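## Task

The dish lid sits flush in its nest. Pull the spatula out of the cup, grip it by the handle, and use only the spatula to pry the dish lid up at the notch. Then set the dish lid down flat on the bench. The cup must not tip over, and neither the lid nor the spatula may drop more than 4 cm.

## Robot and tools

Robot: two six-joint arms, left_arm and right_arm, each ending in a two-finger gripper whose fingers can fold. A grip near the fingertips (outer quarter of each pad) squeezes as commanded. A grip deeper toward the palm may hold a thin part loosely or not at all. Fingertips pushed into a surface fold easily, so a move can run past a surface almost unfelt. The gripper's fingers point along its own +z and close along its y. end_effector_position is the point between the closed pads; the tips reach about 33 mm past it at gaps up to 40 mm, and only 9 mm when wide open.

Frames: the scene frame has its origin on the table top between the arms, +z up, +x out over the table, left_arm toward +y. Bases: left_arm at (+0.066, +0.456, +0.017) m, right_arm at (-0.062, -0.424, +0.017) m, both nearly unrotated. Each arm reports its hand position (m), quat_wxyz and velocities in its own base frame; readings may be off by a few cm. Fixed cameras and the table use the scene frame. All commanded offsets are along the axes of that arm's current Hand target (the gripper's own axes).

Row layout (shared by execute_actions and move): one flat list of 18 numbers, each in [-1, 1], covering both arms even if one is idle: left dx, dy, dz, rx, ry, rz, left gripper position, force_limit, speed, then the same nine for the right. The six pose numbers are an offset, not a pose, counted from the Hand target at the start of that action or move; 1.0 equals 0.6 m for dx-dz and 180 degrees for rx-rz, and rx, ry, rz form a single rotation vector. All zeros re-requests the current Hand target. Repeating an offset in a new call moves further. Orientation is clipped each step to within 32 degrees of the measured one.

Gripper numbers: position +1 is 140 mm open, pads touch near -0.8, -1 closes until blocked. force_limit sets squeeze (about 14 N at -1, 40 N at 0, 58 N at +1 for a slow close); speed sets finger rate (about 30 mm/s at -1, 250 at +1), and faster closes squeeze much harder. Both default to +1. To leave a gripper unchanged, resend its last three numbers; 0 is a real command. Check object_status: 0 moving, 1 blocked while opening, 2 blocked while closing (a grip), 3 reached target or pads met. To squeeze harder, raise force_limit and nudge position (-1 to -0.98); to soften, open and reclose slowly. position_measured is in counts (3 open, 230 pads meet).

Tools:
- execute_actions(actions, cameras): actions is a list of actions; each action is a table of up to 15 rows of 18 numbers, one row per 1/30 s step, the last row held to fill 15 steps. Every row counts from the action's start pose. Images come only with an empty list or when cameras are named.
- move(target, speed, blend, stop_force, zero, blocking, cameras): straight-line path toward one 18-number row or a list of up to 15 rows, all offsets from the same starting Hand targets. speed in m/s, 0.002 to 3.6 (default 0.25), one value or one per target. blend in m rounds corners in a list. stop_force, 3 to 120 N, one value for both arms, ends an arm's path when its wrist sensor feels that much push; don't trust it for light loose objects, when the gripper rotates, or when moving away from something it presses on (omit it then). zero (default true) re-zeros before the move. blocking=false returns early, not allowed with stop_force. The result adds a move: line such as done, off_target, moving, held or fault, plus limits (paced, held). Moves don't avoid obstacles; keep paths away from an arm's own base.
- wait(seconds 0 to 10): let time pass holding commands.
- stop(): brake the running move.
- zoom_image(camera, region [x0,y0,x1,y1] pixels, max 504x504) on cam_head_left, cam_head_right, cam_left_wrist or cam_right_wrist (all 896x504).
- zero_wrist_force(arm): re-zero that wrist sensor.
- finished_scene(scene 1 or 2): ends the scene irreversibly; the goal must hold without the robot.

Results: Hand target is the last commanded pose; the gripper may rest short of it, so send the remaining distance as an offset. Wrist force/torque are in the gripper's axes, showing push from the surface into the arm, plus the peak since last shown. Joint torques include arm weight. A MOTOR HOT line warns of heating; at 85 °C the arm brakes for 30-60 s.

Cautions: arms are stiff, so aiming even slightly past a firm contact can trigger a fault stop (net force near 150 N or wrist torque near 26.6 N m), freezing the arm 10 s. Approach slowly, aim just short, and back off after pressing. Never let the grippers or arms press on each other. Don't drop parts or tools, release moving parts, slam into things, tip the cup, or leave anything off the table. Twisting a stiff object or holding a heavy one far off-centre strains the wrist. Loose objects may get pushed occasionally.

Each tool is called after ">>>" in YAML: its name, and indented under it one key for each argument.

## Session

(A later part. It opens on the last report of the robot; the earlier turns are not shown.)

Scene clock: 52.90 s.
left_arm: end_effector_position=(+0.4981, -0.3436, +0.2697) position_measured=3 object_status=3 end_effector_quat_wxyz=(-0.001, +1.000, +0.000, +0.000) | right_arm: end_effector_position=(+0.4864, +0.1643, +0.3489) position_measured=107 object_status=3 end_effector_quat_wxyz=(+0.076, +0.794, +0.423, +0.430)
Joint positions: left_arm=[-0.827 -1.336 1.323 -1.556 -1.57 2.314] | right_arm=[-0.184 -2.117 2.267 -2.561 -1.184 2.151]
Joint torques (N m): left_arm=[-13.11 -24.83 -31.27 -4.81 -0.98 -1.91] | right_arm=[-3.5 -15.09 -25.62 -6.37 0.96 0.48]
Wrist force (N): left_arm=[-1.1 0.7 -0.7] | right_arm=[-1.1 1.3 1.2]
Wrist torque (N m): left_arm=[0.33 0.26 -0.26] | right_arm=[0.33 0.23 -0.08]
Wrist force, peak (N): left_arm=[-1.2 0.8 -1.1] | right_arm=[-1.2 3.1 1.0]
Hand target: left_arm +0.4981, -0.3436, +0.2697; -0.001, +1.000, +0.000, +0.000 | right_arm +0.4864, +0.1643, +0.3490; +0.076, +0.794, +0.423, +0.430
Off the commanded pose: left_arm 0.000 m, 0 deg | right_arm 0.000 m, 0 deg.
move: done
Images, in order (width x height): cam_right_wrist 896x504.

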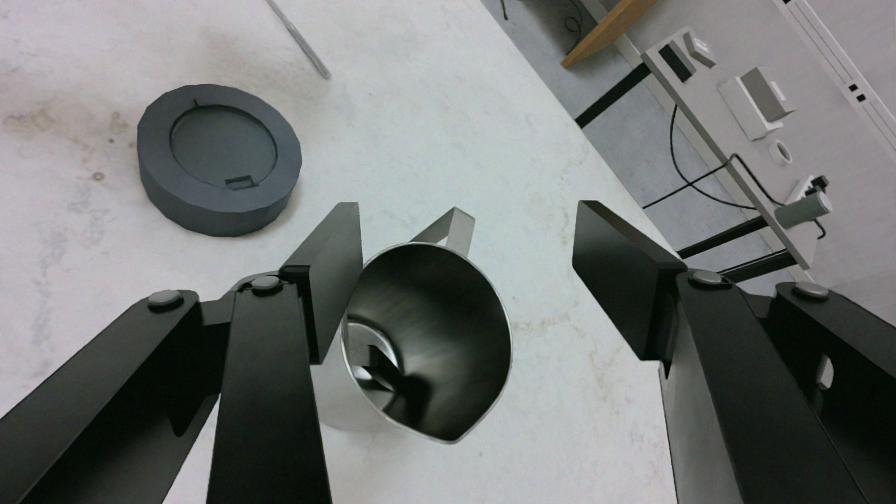

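>>> move:
  target:
    - [0,0,0,0,0,0,1,1,1, -0.001,-0.0781,0.0008,0.0275,0,0.0275,0.175,1,0]
    - [0,0,0,0,0,0,1,1,1, -0.055,-0.0781,0.0548,0.0275,0,0.0275,0.175,1,0]
  speed: 0.2
  cameras: ["cam_right_wrist","cam_head_left","cam_head_right"]

>>> zoom_image:
  camera: "cam_right_wrist"
  region: [360, 180, 560, 380]

Scene clock: 56.40 s.
left_arm: end_effector_position=(+0.4981, -0.3436, +0.2697) position_measured=3 object_status=3 end_effector_quat_wxyz=(-0.001, +1.000, +0.000, +0.000) | right_arm: end_effector_position=(+0.4735, +0.1775, +0.2856) position_measured=107 object_status=3 end_effector_quat_wxyz=(+0.023, +0.814, +0.407, +0.415)
Joint positions: left_arm=[-0.827 -1.336 1.323 -1.556 -1.57 2.314] | right_arm=[-0.199 -2.095 2.378 -2.611 -1.125 2.195]
Joint torques (N m): left_arm=[-13.17 -24.58 -31.18 -5.03 -0.7 -1.92] | right_arm=[-3.52 -5.14 -16.68 -5.65 1.36 -1.17]
Wrist force (N): left_arm=[-1.3 0.7 -0.9] | right_arm=[-1.4 1.1 0.9]
Wrist torque (N m): left_arm=[0.32 0.30 -0.26] | right_arm=[0.24 0.29 -0.08]
Wrist force, peak (N): left_arm=[-1.2 0.8 -1.0] | right_arm=[-3.4 1.5 2.7]
Hand target: left_arm +0.4981, -0.3436, +0.2697; -0.001, +1.000, +0.000, +0.000 | right_arm +0.4736, +0.1775, +0.2856; +0.023, +0.814, +0.407, +0.415
Off the commanded pose: left_arm 0.000 m, 0 deg | right_arm 0.000 m, 0 deg.
move: done
Images, in order (width x height): cam_head_left 896x504, cam_head_right 896x504, cam_right_wrist 896x504.

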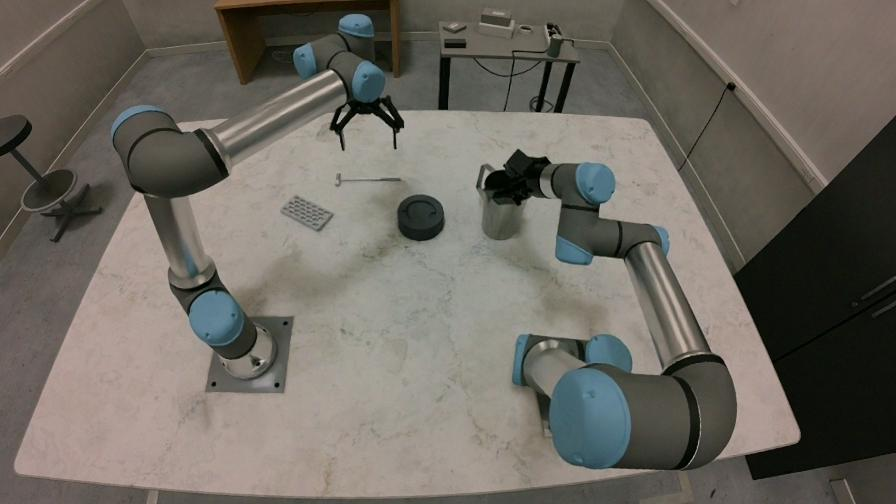

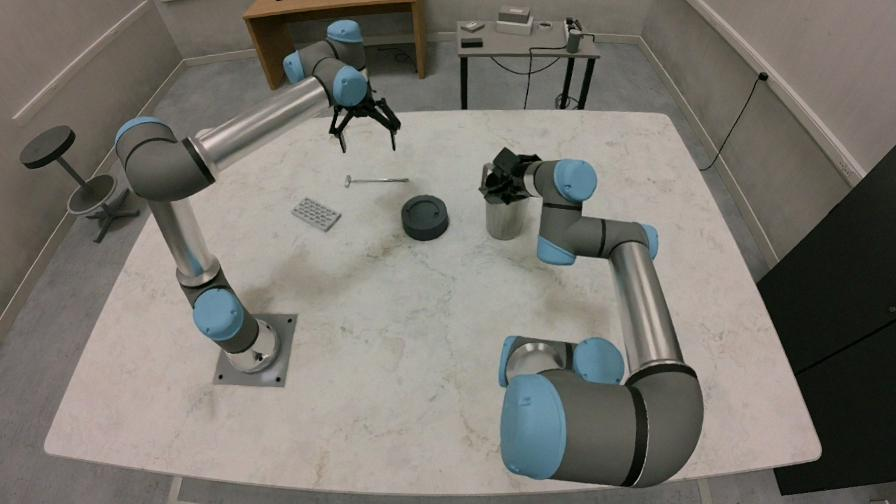

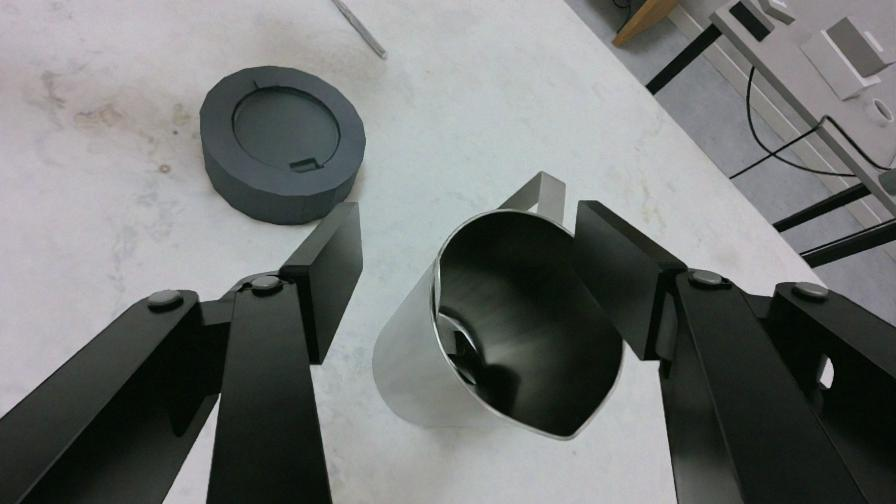

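Scaled by 2.520.

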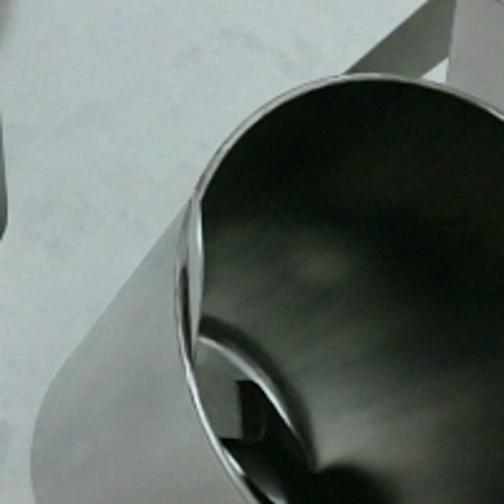

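>>> move:
  target: [0,0,0,0,0,0,1,1,1, -0.0645,-0.0095,0.0643,0,0,0,0.175,1,0]
  speed: 0.1
  cameras: ["cam_right_wrist","cam_head_left","cam_left_wrist"]

>>> zoom_image:
  camera: "cam_right_wrist"
  region: [340, 140, 560, 360]

Scene clock: 58.30 s.
left_arm: end_effector_position=(+0.4981, -0.3436, +0.2697) position_measured=3 object_status=3 end_effector_quat_wxyz=(-0.001, +1.000, +0.000, +0.000) | right_arm: end_effector_position=(+0.4841, +0.1665, +0.2327) position_measured=107 object_status=3 end_effector_quat_wxyz=(+0.023, +0.814, +0.407, +0.415)
Joint positions: left_arm=[-0.827 -1.336 1.323 -1.556 -1.57 2.314] | right_arm=[-0.234 -2.003 2.478 -2.791 -1.101 2.167]
Joint torques (N m): left_arm=[-13.88 -24.53 -31.79 -5.02 -0.68 -2.04] | right_arm=[8.96 -10.65 -22.53 -4.25 -0.42 1.56]
Wrist force (N): left_arm=[-1.1 0.8 -0.9] | right_arm=[-1.1 1.4 1.1]
Wrist torque (N m): left_arm=[0.34 0.27 -0.26] | right_arm=[0.33 0.21 -0.09]
Wrist force, peak (N): left_arm=[-1.2 0.9 -1.0] | right_arm=[-2.3 1.1 2.3]
Hand target: left_arm +0.4981, -0.3436, +0.2697; -0.001, +1.000, +0.000, +0.000 | right_arm +0.4840, +0.1665, +0.2328; +0.023, +0.814, +0.407, +0.415
Off the commanded pose: left_arm 0.000 m, 0 deg | right_arm 0.000 m, 0 deg.
move: done
Images, in order (width x height): cam_head_left 896x504, cam_left_wrist 896x504, cam_right_wrist 896x504.

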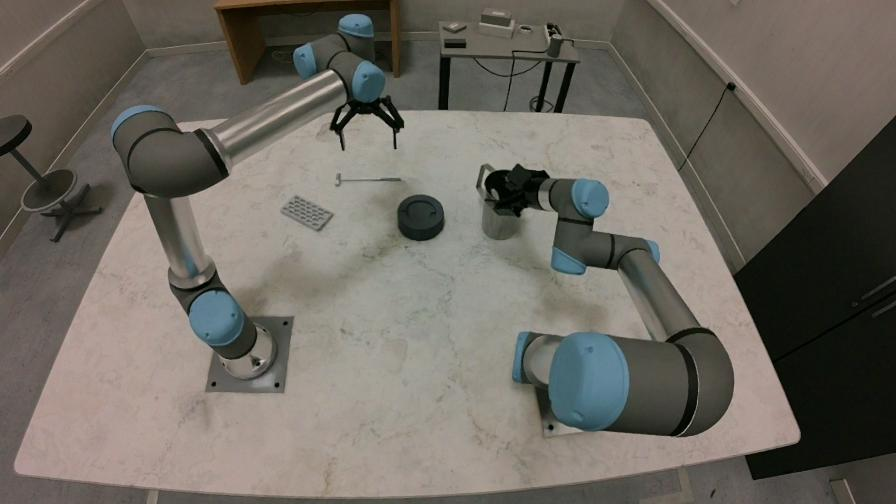

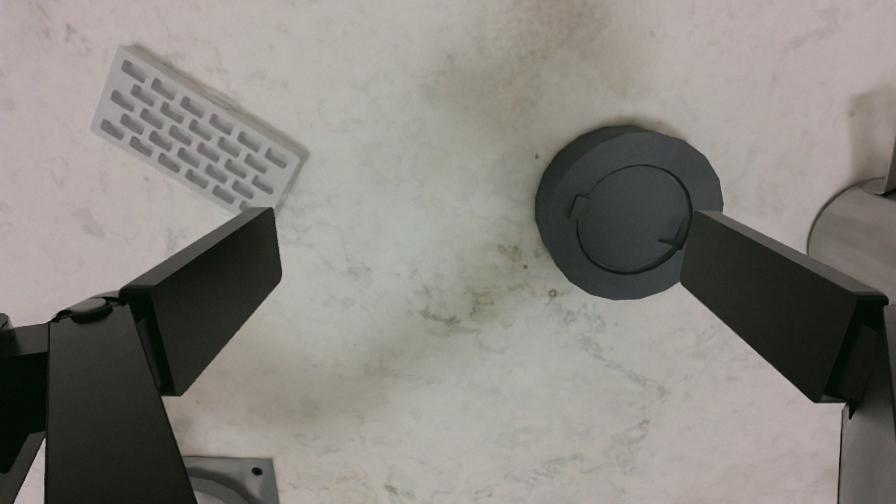

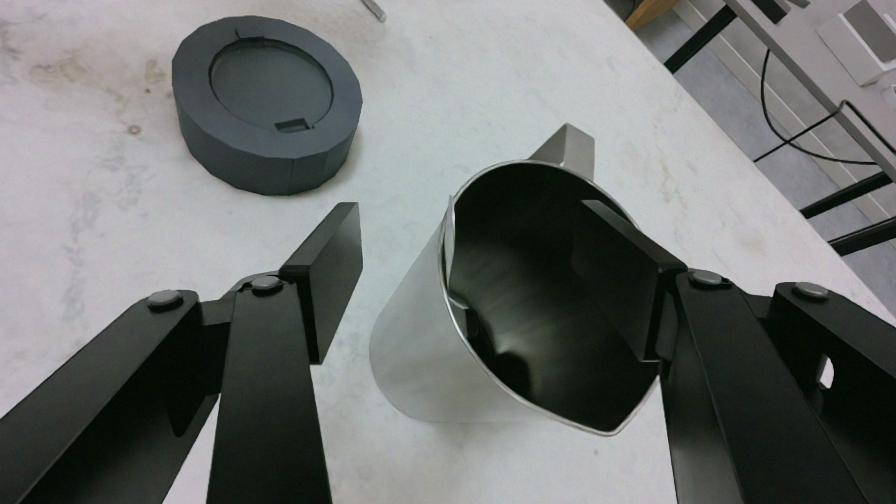

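Scaled by 2.291.

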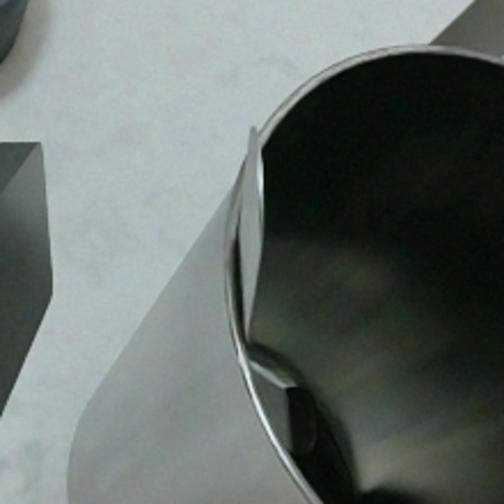

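>>> move:
  target: [0,0,0,0,0,0,1,1,1, 0,0.0025,0,0,0,0,-1,1,-1]
  speed: 0.05
  cameras: ["cam_right_wrist"]

>>> zoom_image:
  camera: "cam_right_wrist"
  region: [340, 140, 560, 360]

Scene clock: 62.37 s.
left_arm: end_effector_position=(+0.4981, -0.3436, +0.2697) position_measured=3 object_status=3 end_effector_quat_wxyz=(-0.001, +1.000, +0.000, +0.000) | right_arm: end_effector_position=(+0.4850, +0.1655, +0.2333) position_measured=232 object_status=0 end_effector_quat_wxyz=(+0.023, +0.814, +0.407, +0.415)
Joint positions: left_arm=[-0.827 -1.336 1.323 -1.556 -1.57 2.314] | right_arm=[-0.237 -2.001 2.475 -2.789 -1.099 2.164]
Joint torques (N m): left_arm=[-13.41 -24.03 -31.56 -4.81 -0.43 -1.95] | right_arm=[4.49 2.75 -17.57 -7.3 0.99 1.13]
Wrist force (N): left_arm=[-1.3 0.6 -0.9] | right_arm=[-1.1 -0.1 1.5]
Wrist torque (N m): left_arm=[0.30 0.30 -0.26] | right_arm=[0.90 0.28 0.48]
Wrist force, peak (N): left_arm=[-1.4 0.9 -0.7] | right_arm=[-1.3 1.1 2.1]
Hand target: left_arm +0.4981, -0.3436, +0.2697; -0.001, +1.000, +0.000, +0.000 | right_arm +0.4850, +0.1655, +0.2333; +0.023, +0.814, +0.407, +0.415
Off the commanded pose: left_arm 0.000 m, 0 deg | right_arm 0.000 m, 0 deg.
move: done
Images, in order (width x height): cam_right_wrist 896x504.

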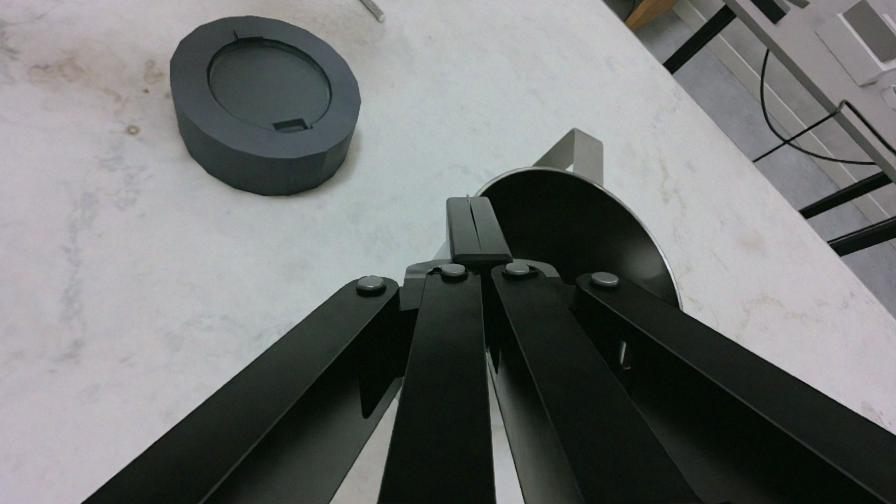

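Scaled by 2.291.

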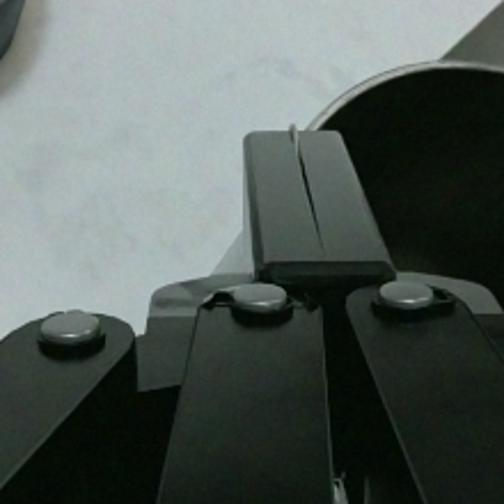

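>>> wait:
  seconds: 0.7

Scene clock: 63.23 s.
left_arm: end_effector_position=(+0.4981, -0.3436, +0.2697) position_measured=3 object_status=3 end_effector_quat_wxyz=(-0.001, +1.000, +0.000, +0.000) | right_arm: end_effector_position=(+0.4850, +0.1655, +0.2333) position_measured=232 object_status=3 end_effector_quat_wxyz=(+0.023, +0.814, +0.407, +0.415)
Joint positions: left_arm=[-0.827 -1.336 1.323 -1.556 -1.57 2.314] | right_arm=[-0.237 -2.001 2.475 -2.789 -1.099 2.164]
Joint torques (N m): left_arm=[-13.05 -24.82 -31.13 -4.76 -0.44 -1.93] | right_arm=[4.85 -2.76 -17.95 -7.49 1.75 0.45]
Wrist force (N): left_arm=[-1.0 0.6 -0.8] | right_arm=[-0.8 -0.1 1.4]
Wrist torque (N m): left_arm=[0.29 0.25 -0.26] | right_arm=[0.87 0.22 0.48]
Wrist force, peak (N): left_arm=[-1.4 0.6 -1.0] | right_arm=[-0.9 -0.2 1.7]
Hand target: left_arm +0.4981, -0.3436, +0.2697; -0.001, +1.000, +0.000, +0.000 | right_arm +0.4850, +0.1655, +0.2333; +0.023, +0.814, +0.407, +0.415
Tool commands: left_gripper/position=+1.0 left_gripper/force_limit=+1.0 left_gripper/speed=+1.0 right_gripper/position=-1.0 right_gripper/force_limit=+1.0 right_gripper/speed=-1.0
Off the commanded pose: left_arm 0.000 m, 0 deg | right_arm 0.000 m, 0 deg.
wait: 0.70 s; at rest from the start

>>> move:
  target: [0,0,0,0,0,0,1,1,1, 0.0236,0,-0.0236,0,0,0,-1,1,-1]
  speed: 0.05
  cameras: ["cam_right_wrist","cam_left_wrist"]

>>> zoom_image:
  camera: "cam_right_wrist"
  region: [340, 140, 560, 360]

Scene clock: 64.90 s.
left_arm: end_effector_position=(+0.4981, -0.3436, +0.2697) position_measured=3 object_status=3 end_effector_quat_wxyz=(-0.001, +1.000, +0.000, +0.000) | right_arm: end_effector_position=(+0.4798, +0.1710, +0.2520) position_measured=232 object_status=3 end_effector_quat_wxyz=(+0.023, +0.814, +0.407, +0.415)
Joint positions: left_arm=[-0.827 -1.336 1.323 -1.556 -1.57 2.314] | right_arm=[-0.22 -2.043 2.444 -2.723 -1.11 2.178]
Joint torques (N m): left_arm=[-13.4 -24.99 -31.88 -4.76 -0.37 -1.95] | right_arm=[-7.21 8.96 -16.72 -6.94 2.59 -1.75]
Wrist force (N): left_arm=[-1.2 1.1 -0.9] | right_arm=[-1.5 1.2 1.4]
Wrist torque (N m): left_arm=[0.41 0.28 -0.25] | right_arm=[0.27 0.19 -0.05]
Wrist force, peak (N): left_arm=[-1.2 1.1 -0.9] | right_arm=[-2.1 1.9 1.8]
Hand target: left_arm +0.4981, -0.3436, +0.2697; -0.001, +1.000, +0.000, +0.000 | right_arm +0.4798, +0.1709, +0.2519; +0.023, +0.814, +0.407, +0.415
Off the commanded pose: left_arm 0.000 m, 0 deg | right_arm 0.000 m, 0 deg.
move: done
Images, in order (width x height): cam_left_wrist 896x504, cam_right_wrist 896x504.

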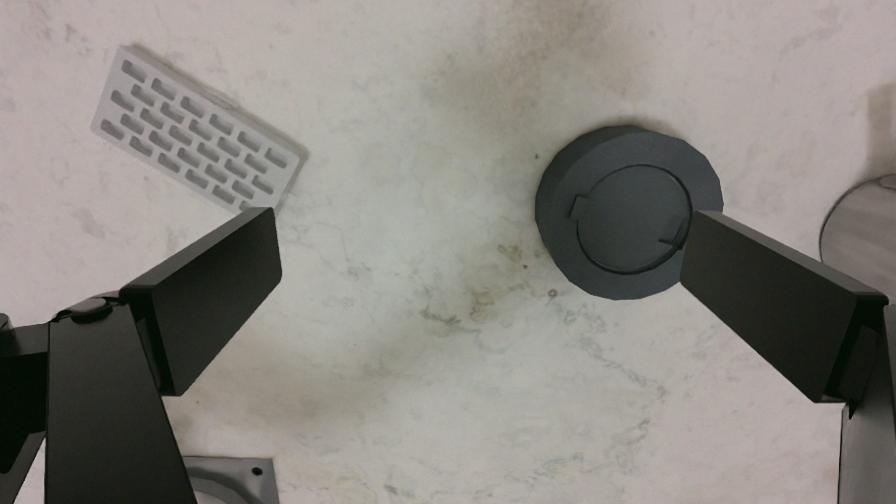

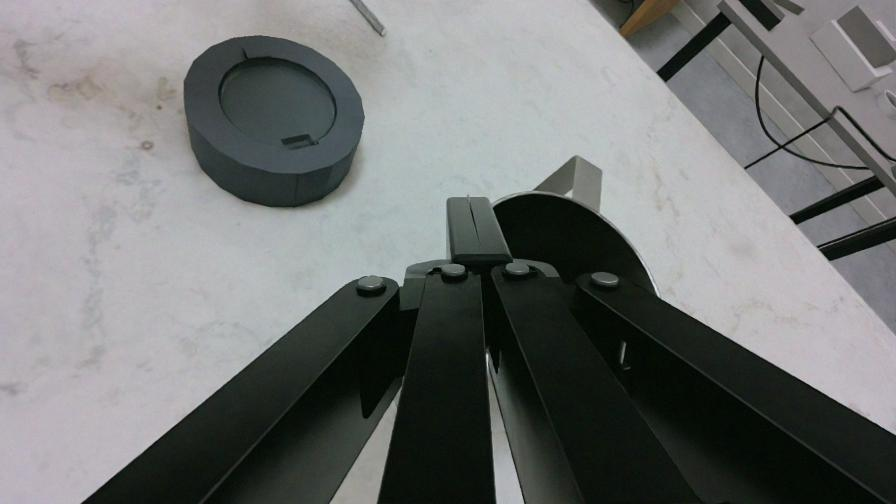

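Scaled by 2.291.

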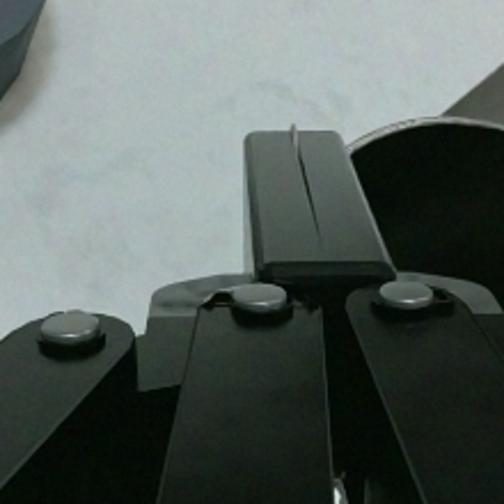

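>>> move:
  target: [0,0,0,0,0,0,1,1,1, 0.0546,0.0312,-0.0546,0,0,0,-1,1,-1]
  speed: 0.08
  cameras: ["all"]

>>> zoom_image:
  camera: "cam_head_left"
  region: [440, 120, 600, 260]

Scene clock: 66.97 s.
left_arm: end_effector_position=(+0.4981, -0.3436, +0.2697) position_measured=3 object_status=3 end_effector_quat_wxyz=(-0.001, +1.000, +0.000, +0.000) | right_arm: end_effector_position=(+0.4798, +0.1709, +0.3019) position_measured=232 object_status=3 end_effector_quat_wxyz=(+0.023, +0.814, +0.407, +0.415)
Joint positions: left_arm=[-0.827 -1.336 1.323 -1.556 -1.57 2.314] | right_arm=[-0.22 -2.097 2.334 -2.559 -1.11 2.178]
Joint torques (N m): left_arm=[-13.3 -24.87 -30.9 -4.73 -0.19 -1.9] | right_arm=[-7.18 8.31 -26.9 -4.93 2.56 -1.08]
Wrist force (N): left_arm=[-1.0 0.7 -0.7] | right_arm=[-1.8 1.1 1.3]
Wrist torque (N m): left_arm=[0.31 0.24 -0.26] | right_arm=[0.35 0.27 0.03]
Wrist force, peak (N): left_arm=[-1.2 0.9 -0.8] | right_arm=[-2.5 0.4 2.3]
Hand target: left_arm +0.4981, -0.3436, +0.2697; -0.001, +1.000, +0.000, +0.000 | right_arm +0.4798, +0.1709, +0.3018; +0.023, +0.814, +0.407, +0.415
Off the commanded pose: left_arm 0.000 m, 0 deg | right_arm 0.000 m, 0 deg.
move: done

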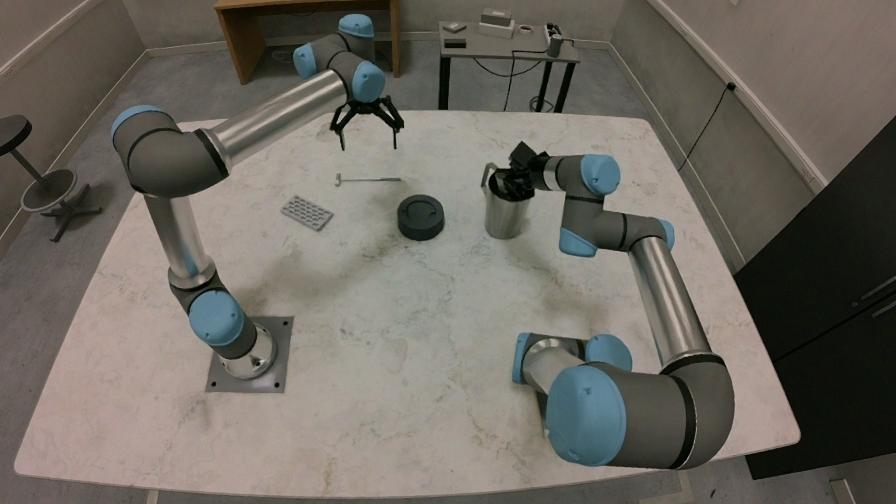

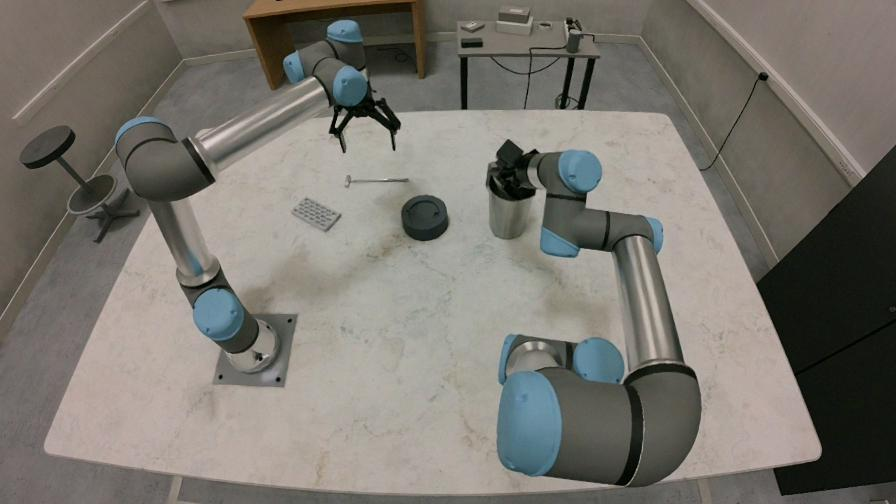

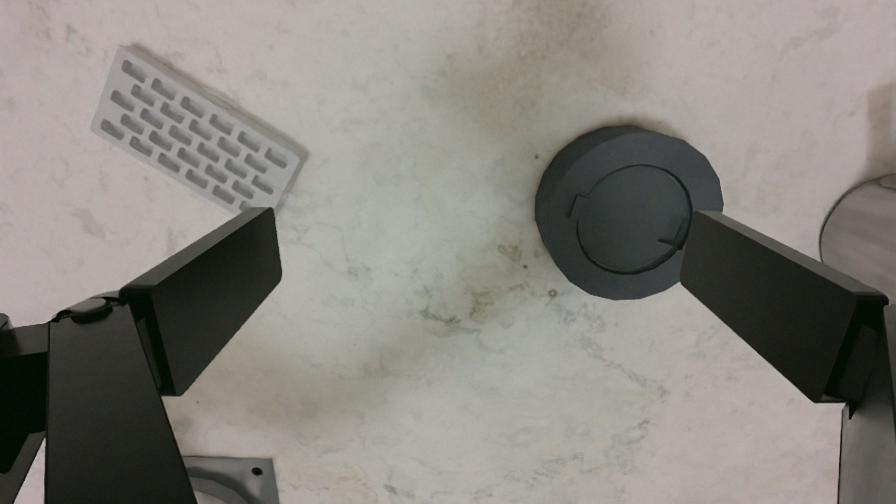

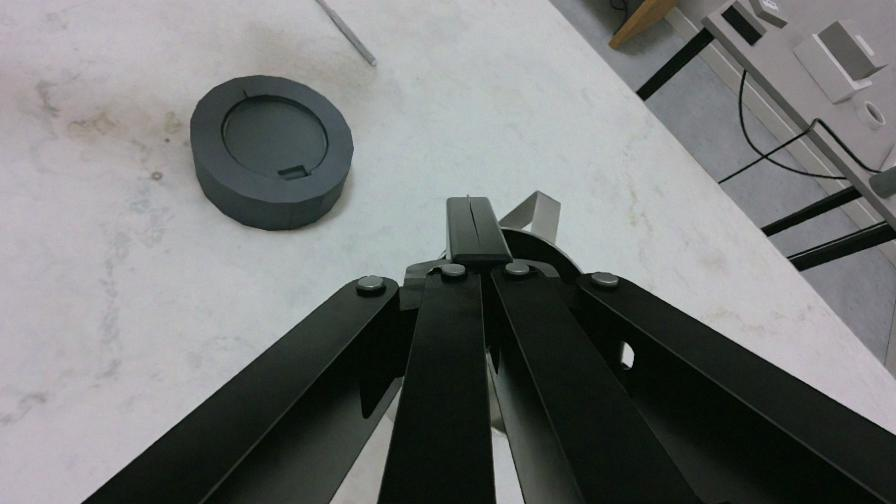

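Scaled by 3.150.

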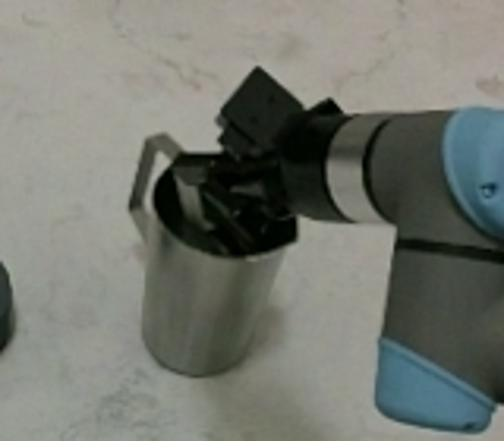

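>>> move:
  target: [0,0,0,0,0,0,1,1,1, 0.1857,0.1062,-0.1857,0,0,0,-1,1,-1]
  speed: 0.12
  cameras: ["cam_right_wrist","cam_head_left","cam_head_right"]

>>> zoom_image:
  camera: "cam_head_left"
  region: [420, 60, 620, 260]

Scene clock: 69.17 s.
left_arm: end_effector_position=(+0.4981, -0.3436, +0.2697) position_measured=3 object_status=3 end_effector_quat_wxyz=(-0.001, +1.000, +0.000, +0.000) | right_arm: end_effector_position=(+0.4798, +0.1707, +0.4717) position_measured=232 object_status=3 end_effector_quat_wxyz=(+0.023, +0.814, +0.407, +0.414)
Joint positions: left_arm=[-0.827 -1.336 1.323 -1.556 -1.57 2.314] | right_arm=[-0.221 -2.104 1.901 -2.117 -1.109 2.177]
Joint torques (N m): left_arm=[-13.01 -24.99 -31.43 -4.61 -0.09 -2] | right_arm=[-5.98 -18.27 -32.92 -4.63 1.89 -0.75]
Wrist force (N): left_arm=[-1.0 0.7 -0.8] | right_arm=[-1.7 1.1 1.4]
Wrist torque (N m): left_arm=[0.31 0.25 -0.26] | right_arm=[0.37 0.22 0.03]
Wrist force, peak (N): left_arm=[-1.3 0.9 -0.8] | right_arm=[-3.6 0.3 2.8]
Hand target: left_arm +0.4981, -0.3436, +0.2697; -0.001, +1.000, +0.000, +0.000 | right_arm +0.4798, +0.1708, +0.4718; +0.023, +0.814, +0.407, +0.415
Off the commanded pose: left_arm 0.000 m, 0 deg | right_arm 0.000 m, 0 deg.
move: done
Images, in order (width x height): cam_head_left 896x504, cam_head_right 896x504, cam_right_wrist 896x504.

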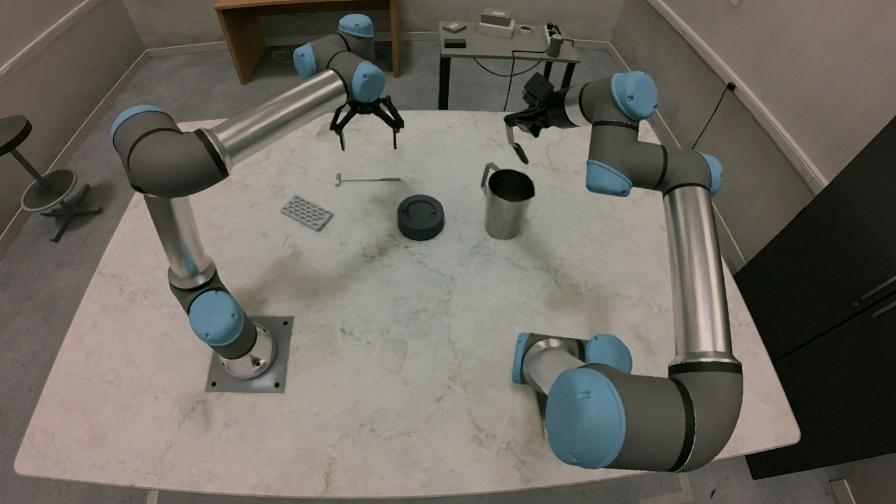

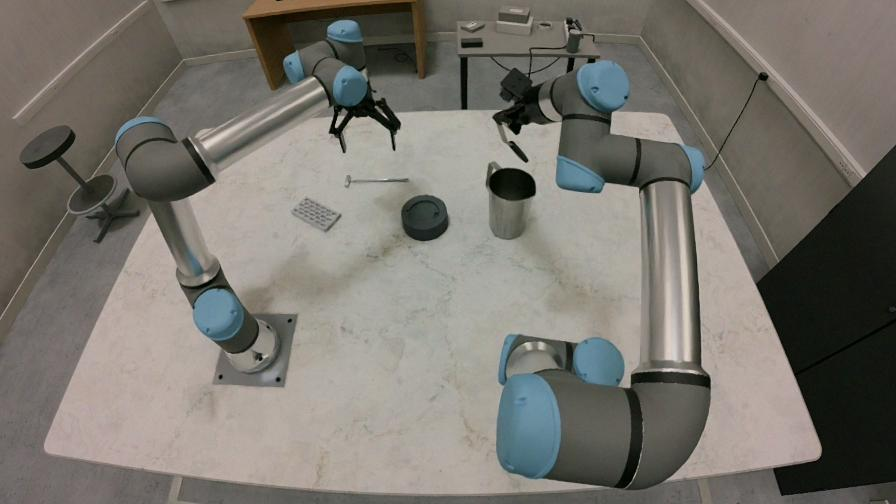

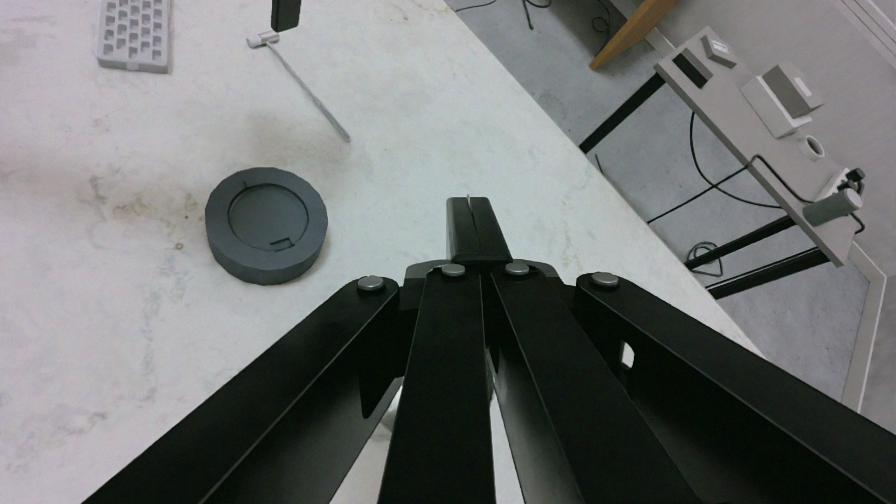

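Scaled by 2.520.

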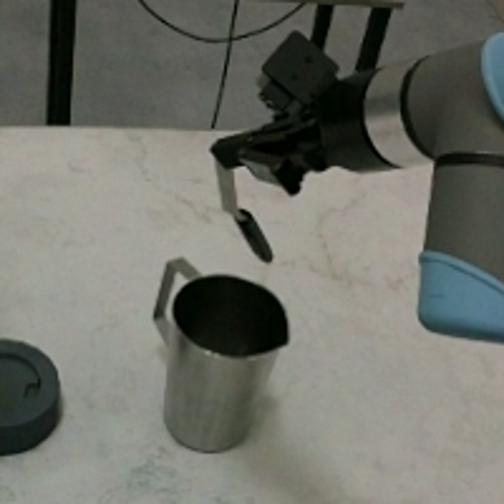

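>>> move:
  target: [-0.13,-0.406,-0.183,0,0,0,1,1,1, -0.0013,-0.3052,0.1083,0.1319,-0.4589,-0.1491,-1,1,-1]
  speed: 0.25
  cameras: ["all"]

>>> zoom_image:
  camera: "cam_head_left"
  region: [400, 100, 640, 340]

Scene clock: 75.63 s.
left_arm: end_effector_position=(+0.4199, -0.1002, +0.3800) position_measured=3 object_status=3 end_effector_quat_wxyz=(-0.001, +1.000, +0.001, +0.000) | right_arm: end_effector_position=(+0.4068, +0.3121, +0.3602) position_measured=232 object_status=3 end_effector_quat_wxyz=(+0.216, +0.763, +0.522, -0.315)
Joint positions: left_arm=[-0.549 -1.726 1.445 -1.289 -1.569 2.591] | right_arm=[0.627 -0.927 0.556 -0.502 -1.964 2.713]
Joint torques (N m): left_arm=[-13.67 -5.08 -15.63 -4.34 -1.17 -1.46] | right_arm=[-4.91 -46.29 -30.25 1.79 0.58 -1.17]
Wrist force (N): left_arm=[-0.9 0.9 -0.5] | right_arm=[0.1 0.6 3.7]
Wrist torque (N m): left_arm=[0.35 0.23 -0.17] | right_arm=[0.16 0.29 0.01]
Wrist force, peak (N): left_arm=[-0.6 2.0 -0.2] | right_arm=[2.0 0.4 3.7]
Hand target: left_arm +0.4199, -0.1003, +0.3800; -0.001, +1.000, +0.000, +0.000 | right_arm +0.4067, +0.3120, +0.3602; +0.216, +0.763, +0.522, -0.316
Off the commanded pose: left_arm 0.000 m, 0 deg | right_arm 0.000 m, 0 deg.
move: done

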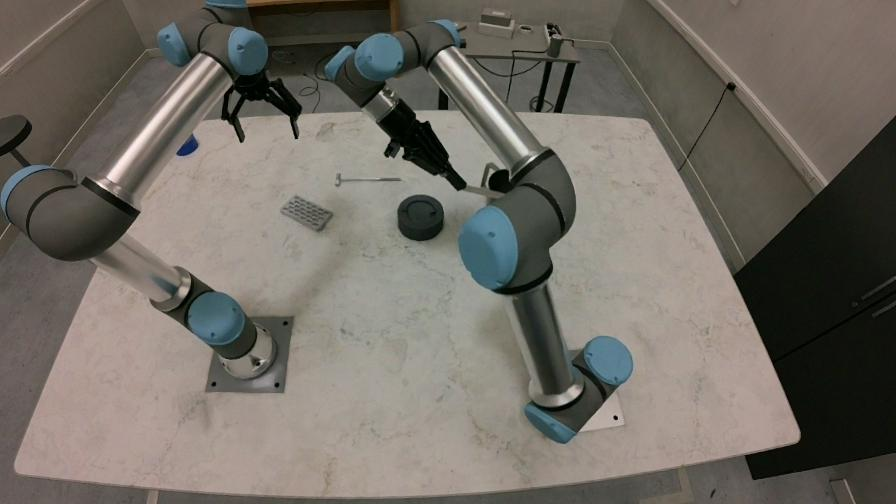

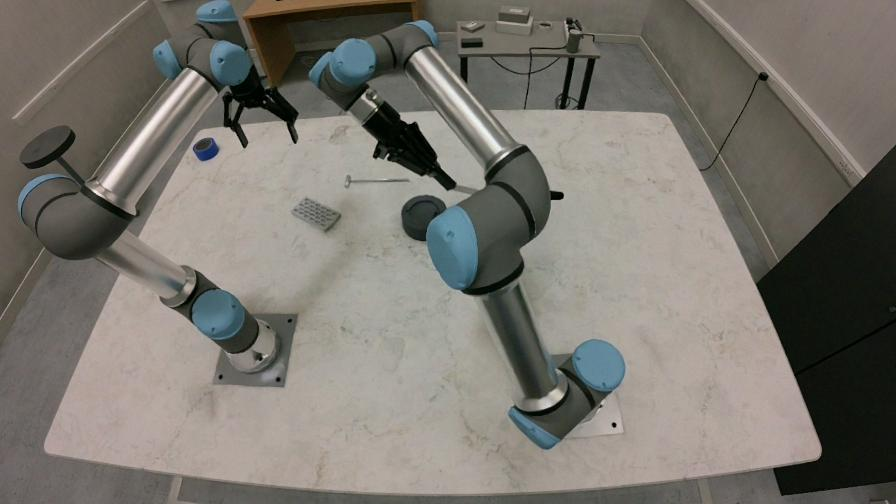

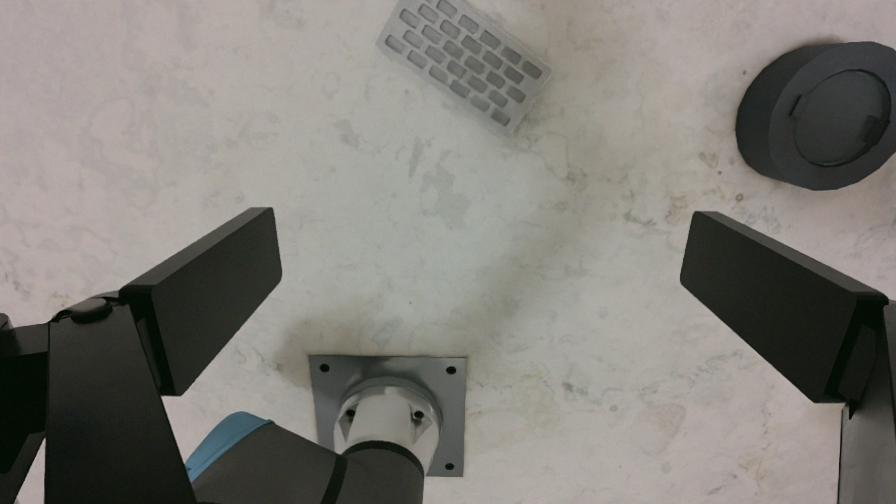

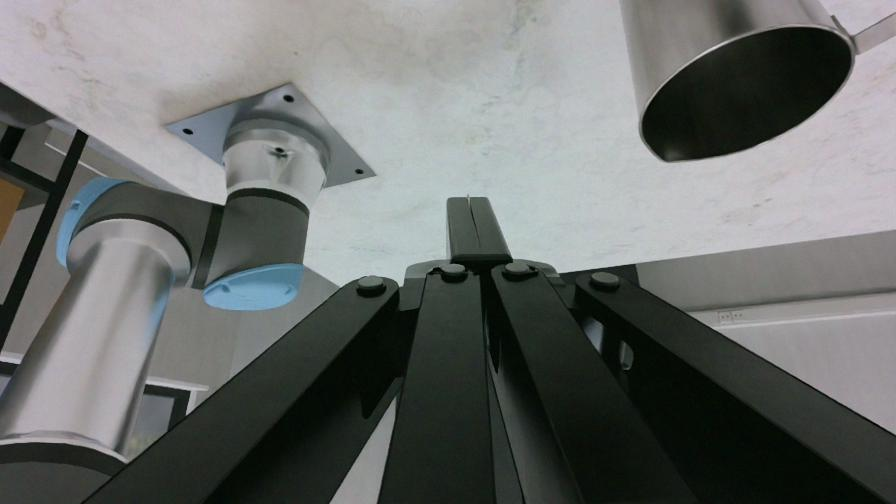

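Scaled by 2.100.

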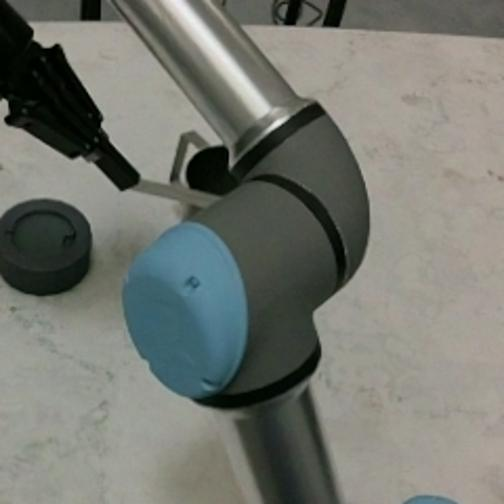

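>>> move:
  target: [0,0,0,0,0,0,1,1,1, 0.2828,0,0.2828,0,0,0,-1,1,-1]
  speed: 0.2
  cameras: ["cam_head_left","cam_head_right"]

>>> zoom_image:
  camera: "cam_head_left"
  region: [380, 160, 580, 340]

>>> zoom_image:
  camera: "cam_head_right"
  region: [380, 160, 580, 340]

Scene clock: 77.80 s.
left_arm: end_effector_position=(+0.4199, -0.1003, +0.3800) position_measured=3 object_status=3 end_effector_quat_wxyz=(-0.001, +1.000, +0.000, +0.000) | right_arm: end_effector_position=(+0.4067, +0.3122, +0.1203) position_measured=232 object_status=3 end_effector_quat_wxyz=(+0.216, +0.763, +0.522, -0.316)
Joint positions: left_arm=[-0.549 -1.726 1.445 -1.289 -1.569 2.591] | right_arm=[0.627 -0.961 1.235 -1.147 -1.964 2.713]
Joint torques (N m): left_arm=[-13.55 -4.89 -16.25 -3.2 -0.95 1.59] | right_arm=[8.77 -63.54 -14.94 -3.29 -1.62 -0.86]
Wrist force (N): left_arm=[-0.7 1.0 -0.6] | right_arm=[0.5 0.7 3.5]
Wrist torque (N m): left_arm=[0.36 0.18 -0.17] | right_arm=[0.20 0.22 0.00]
Wrist force, peak (N): left_arm=[-1.1 1.1 -0.8] | right_arm=[2.6 0.8 5.8]
Hand target: left_arm +0.4199, -0.1003, +0.3800; -0.001, +1.000, +0.000, +0.000 | right_arm +0.4067, +0.3122, +0.1202; +0.216, +0.763, +0.522, -0.316
Off the commanded pose: left_arm 0.000 m, 0 deg | right_arm 0.000 m, 0 deg.
move: done
Images, in order (width x height): cam_head_left 896x504, cam_head_right 896x504.

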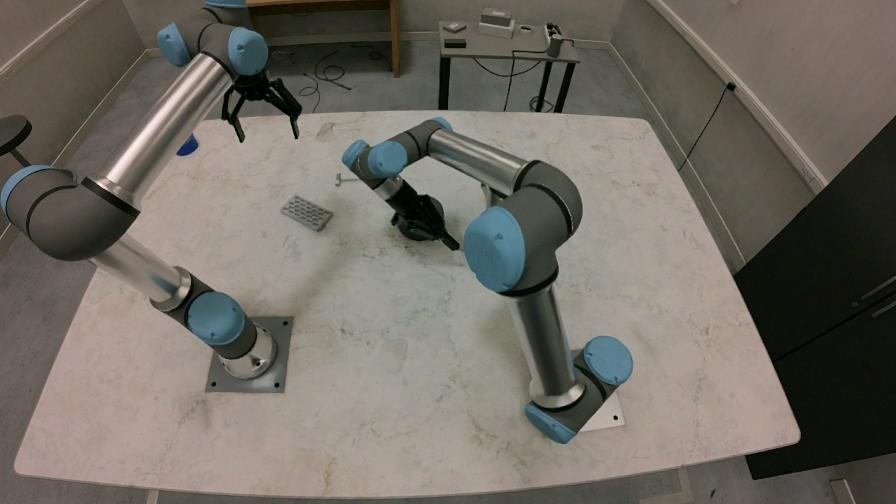

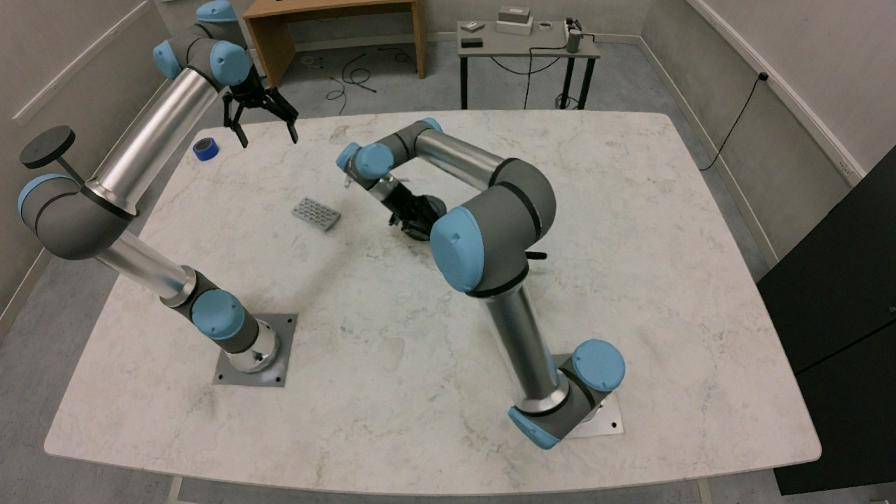

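Scaled by 2.520.

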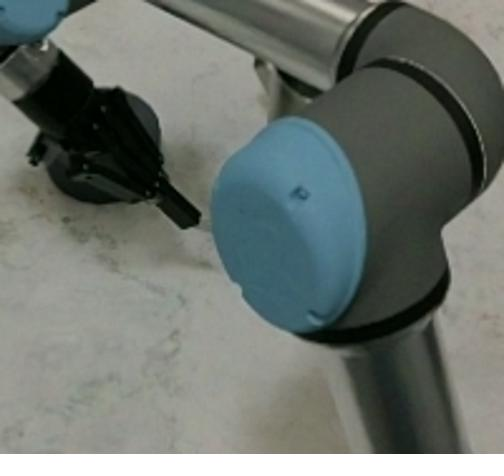

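Scaled by 2.520.

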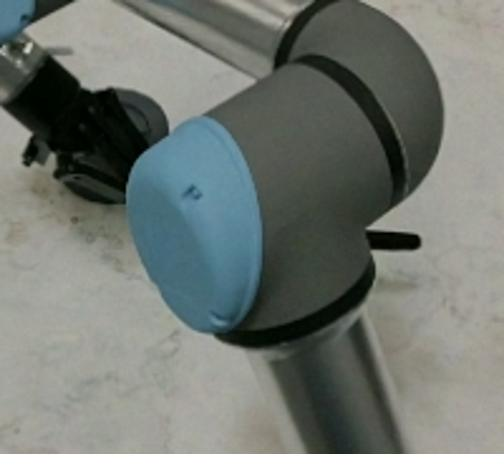

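>>> wait:
  seconds: 0.1
  cameras: ["cam_right_wrist"]

>>> zoom_image:
  camera: "cam_right_wrist"
  region: [400, 160, 540, 300]

Scene clock: 78.53 s.
left_arm: end_effector_position=(+0.4199, -0.1003, +0.3800) position_measured=3 object_status=3 end_effector_quat_wxyz=(-0.001, +1.000, +0.000, +0.000) | right_arm: end_effector_position=(+0.4067, +0.3122, +0.1202) position_measured=232 object_status=3 end_effector_quat_wxyz=(+0.216, +0.763, +0.522, -0.316)
Joint positions: left_arm=[-0.549 -1.726 1.445 -1.289 -1.569 2.591] | right_arm=[0.627 -0.961 1.236 -1.147 -1.964 2.713]
Joint torques (N m): left_arm=[-13.66 -4.41 -16.48 -2.92 -0.77 1.56] | right_arm=[7.5 -66.74 -14.52 -3.54 -0.3 1.33]
Wrist force (N): left_arm=[-1.0 1.1 -0.8] | right_arm=[0.3 0.7 4.0]
Wrist torque (N m): left_arm=[0.38 0.23 -0.17] | right_arm=[0.19 0.25 0.00]
Wrist force, peak (N): left_arm=[-0.9 1.3 -0.6] | right_arm=[0.2 0.7 4.2]
Hand target: left_arm +0.4199, -0.1003, +0.3800; -0.001, +1.000, +0.000, +0.000 | right_arm +0.4067, +0.3122, +0.1202; +0.216, +0.763, +0.522, -0.316
Tool commands: left_gripper/position=+1.0 left_gripper/force_limit=+1.0 left_gripper/speed=+1.0 right_gripper/position=-1.0 right_gripper/force_limit=+1.0 right_gripper/speed=-1.0
Off the commanded pose: left_arm 0.000 m, 0 deg | right_arm 0.000 m, 0 deg.
wait: 0.10 s; at rest from the start
Images, in order (width x height): cam_right_wrist 896x504.

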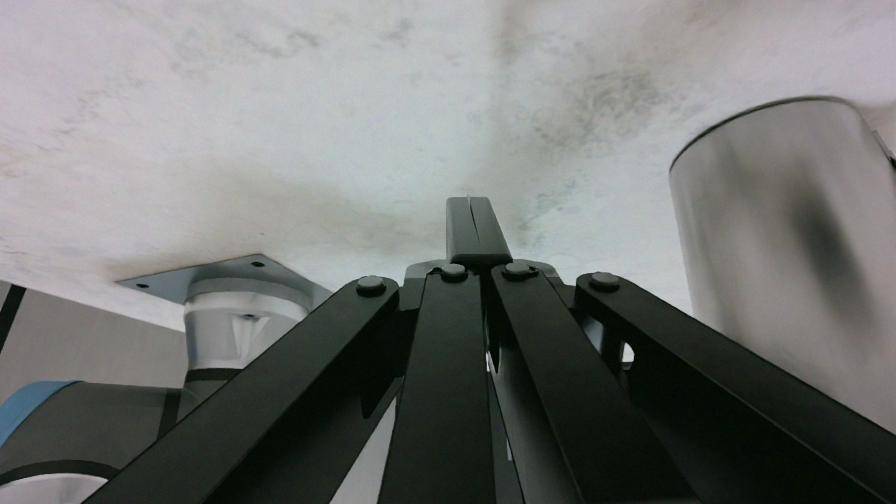

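Scaled by 3.600.

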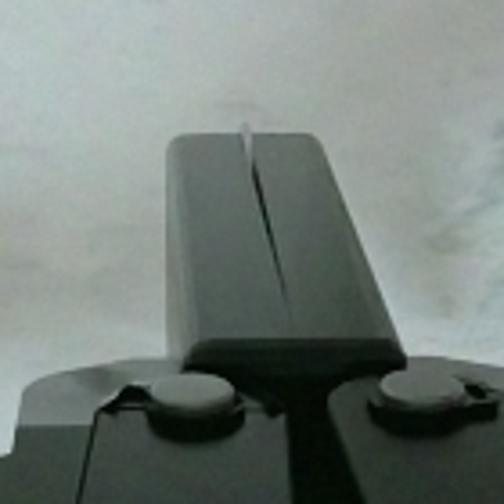

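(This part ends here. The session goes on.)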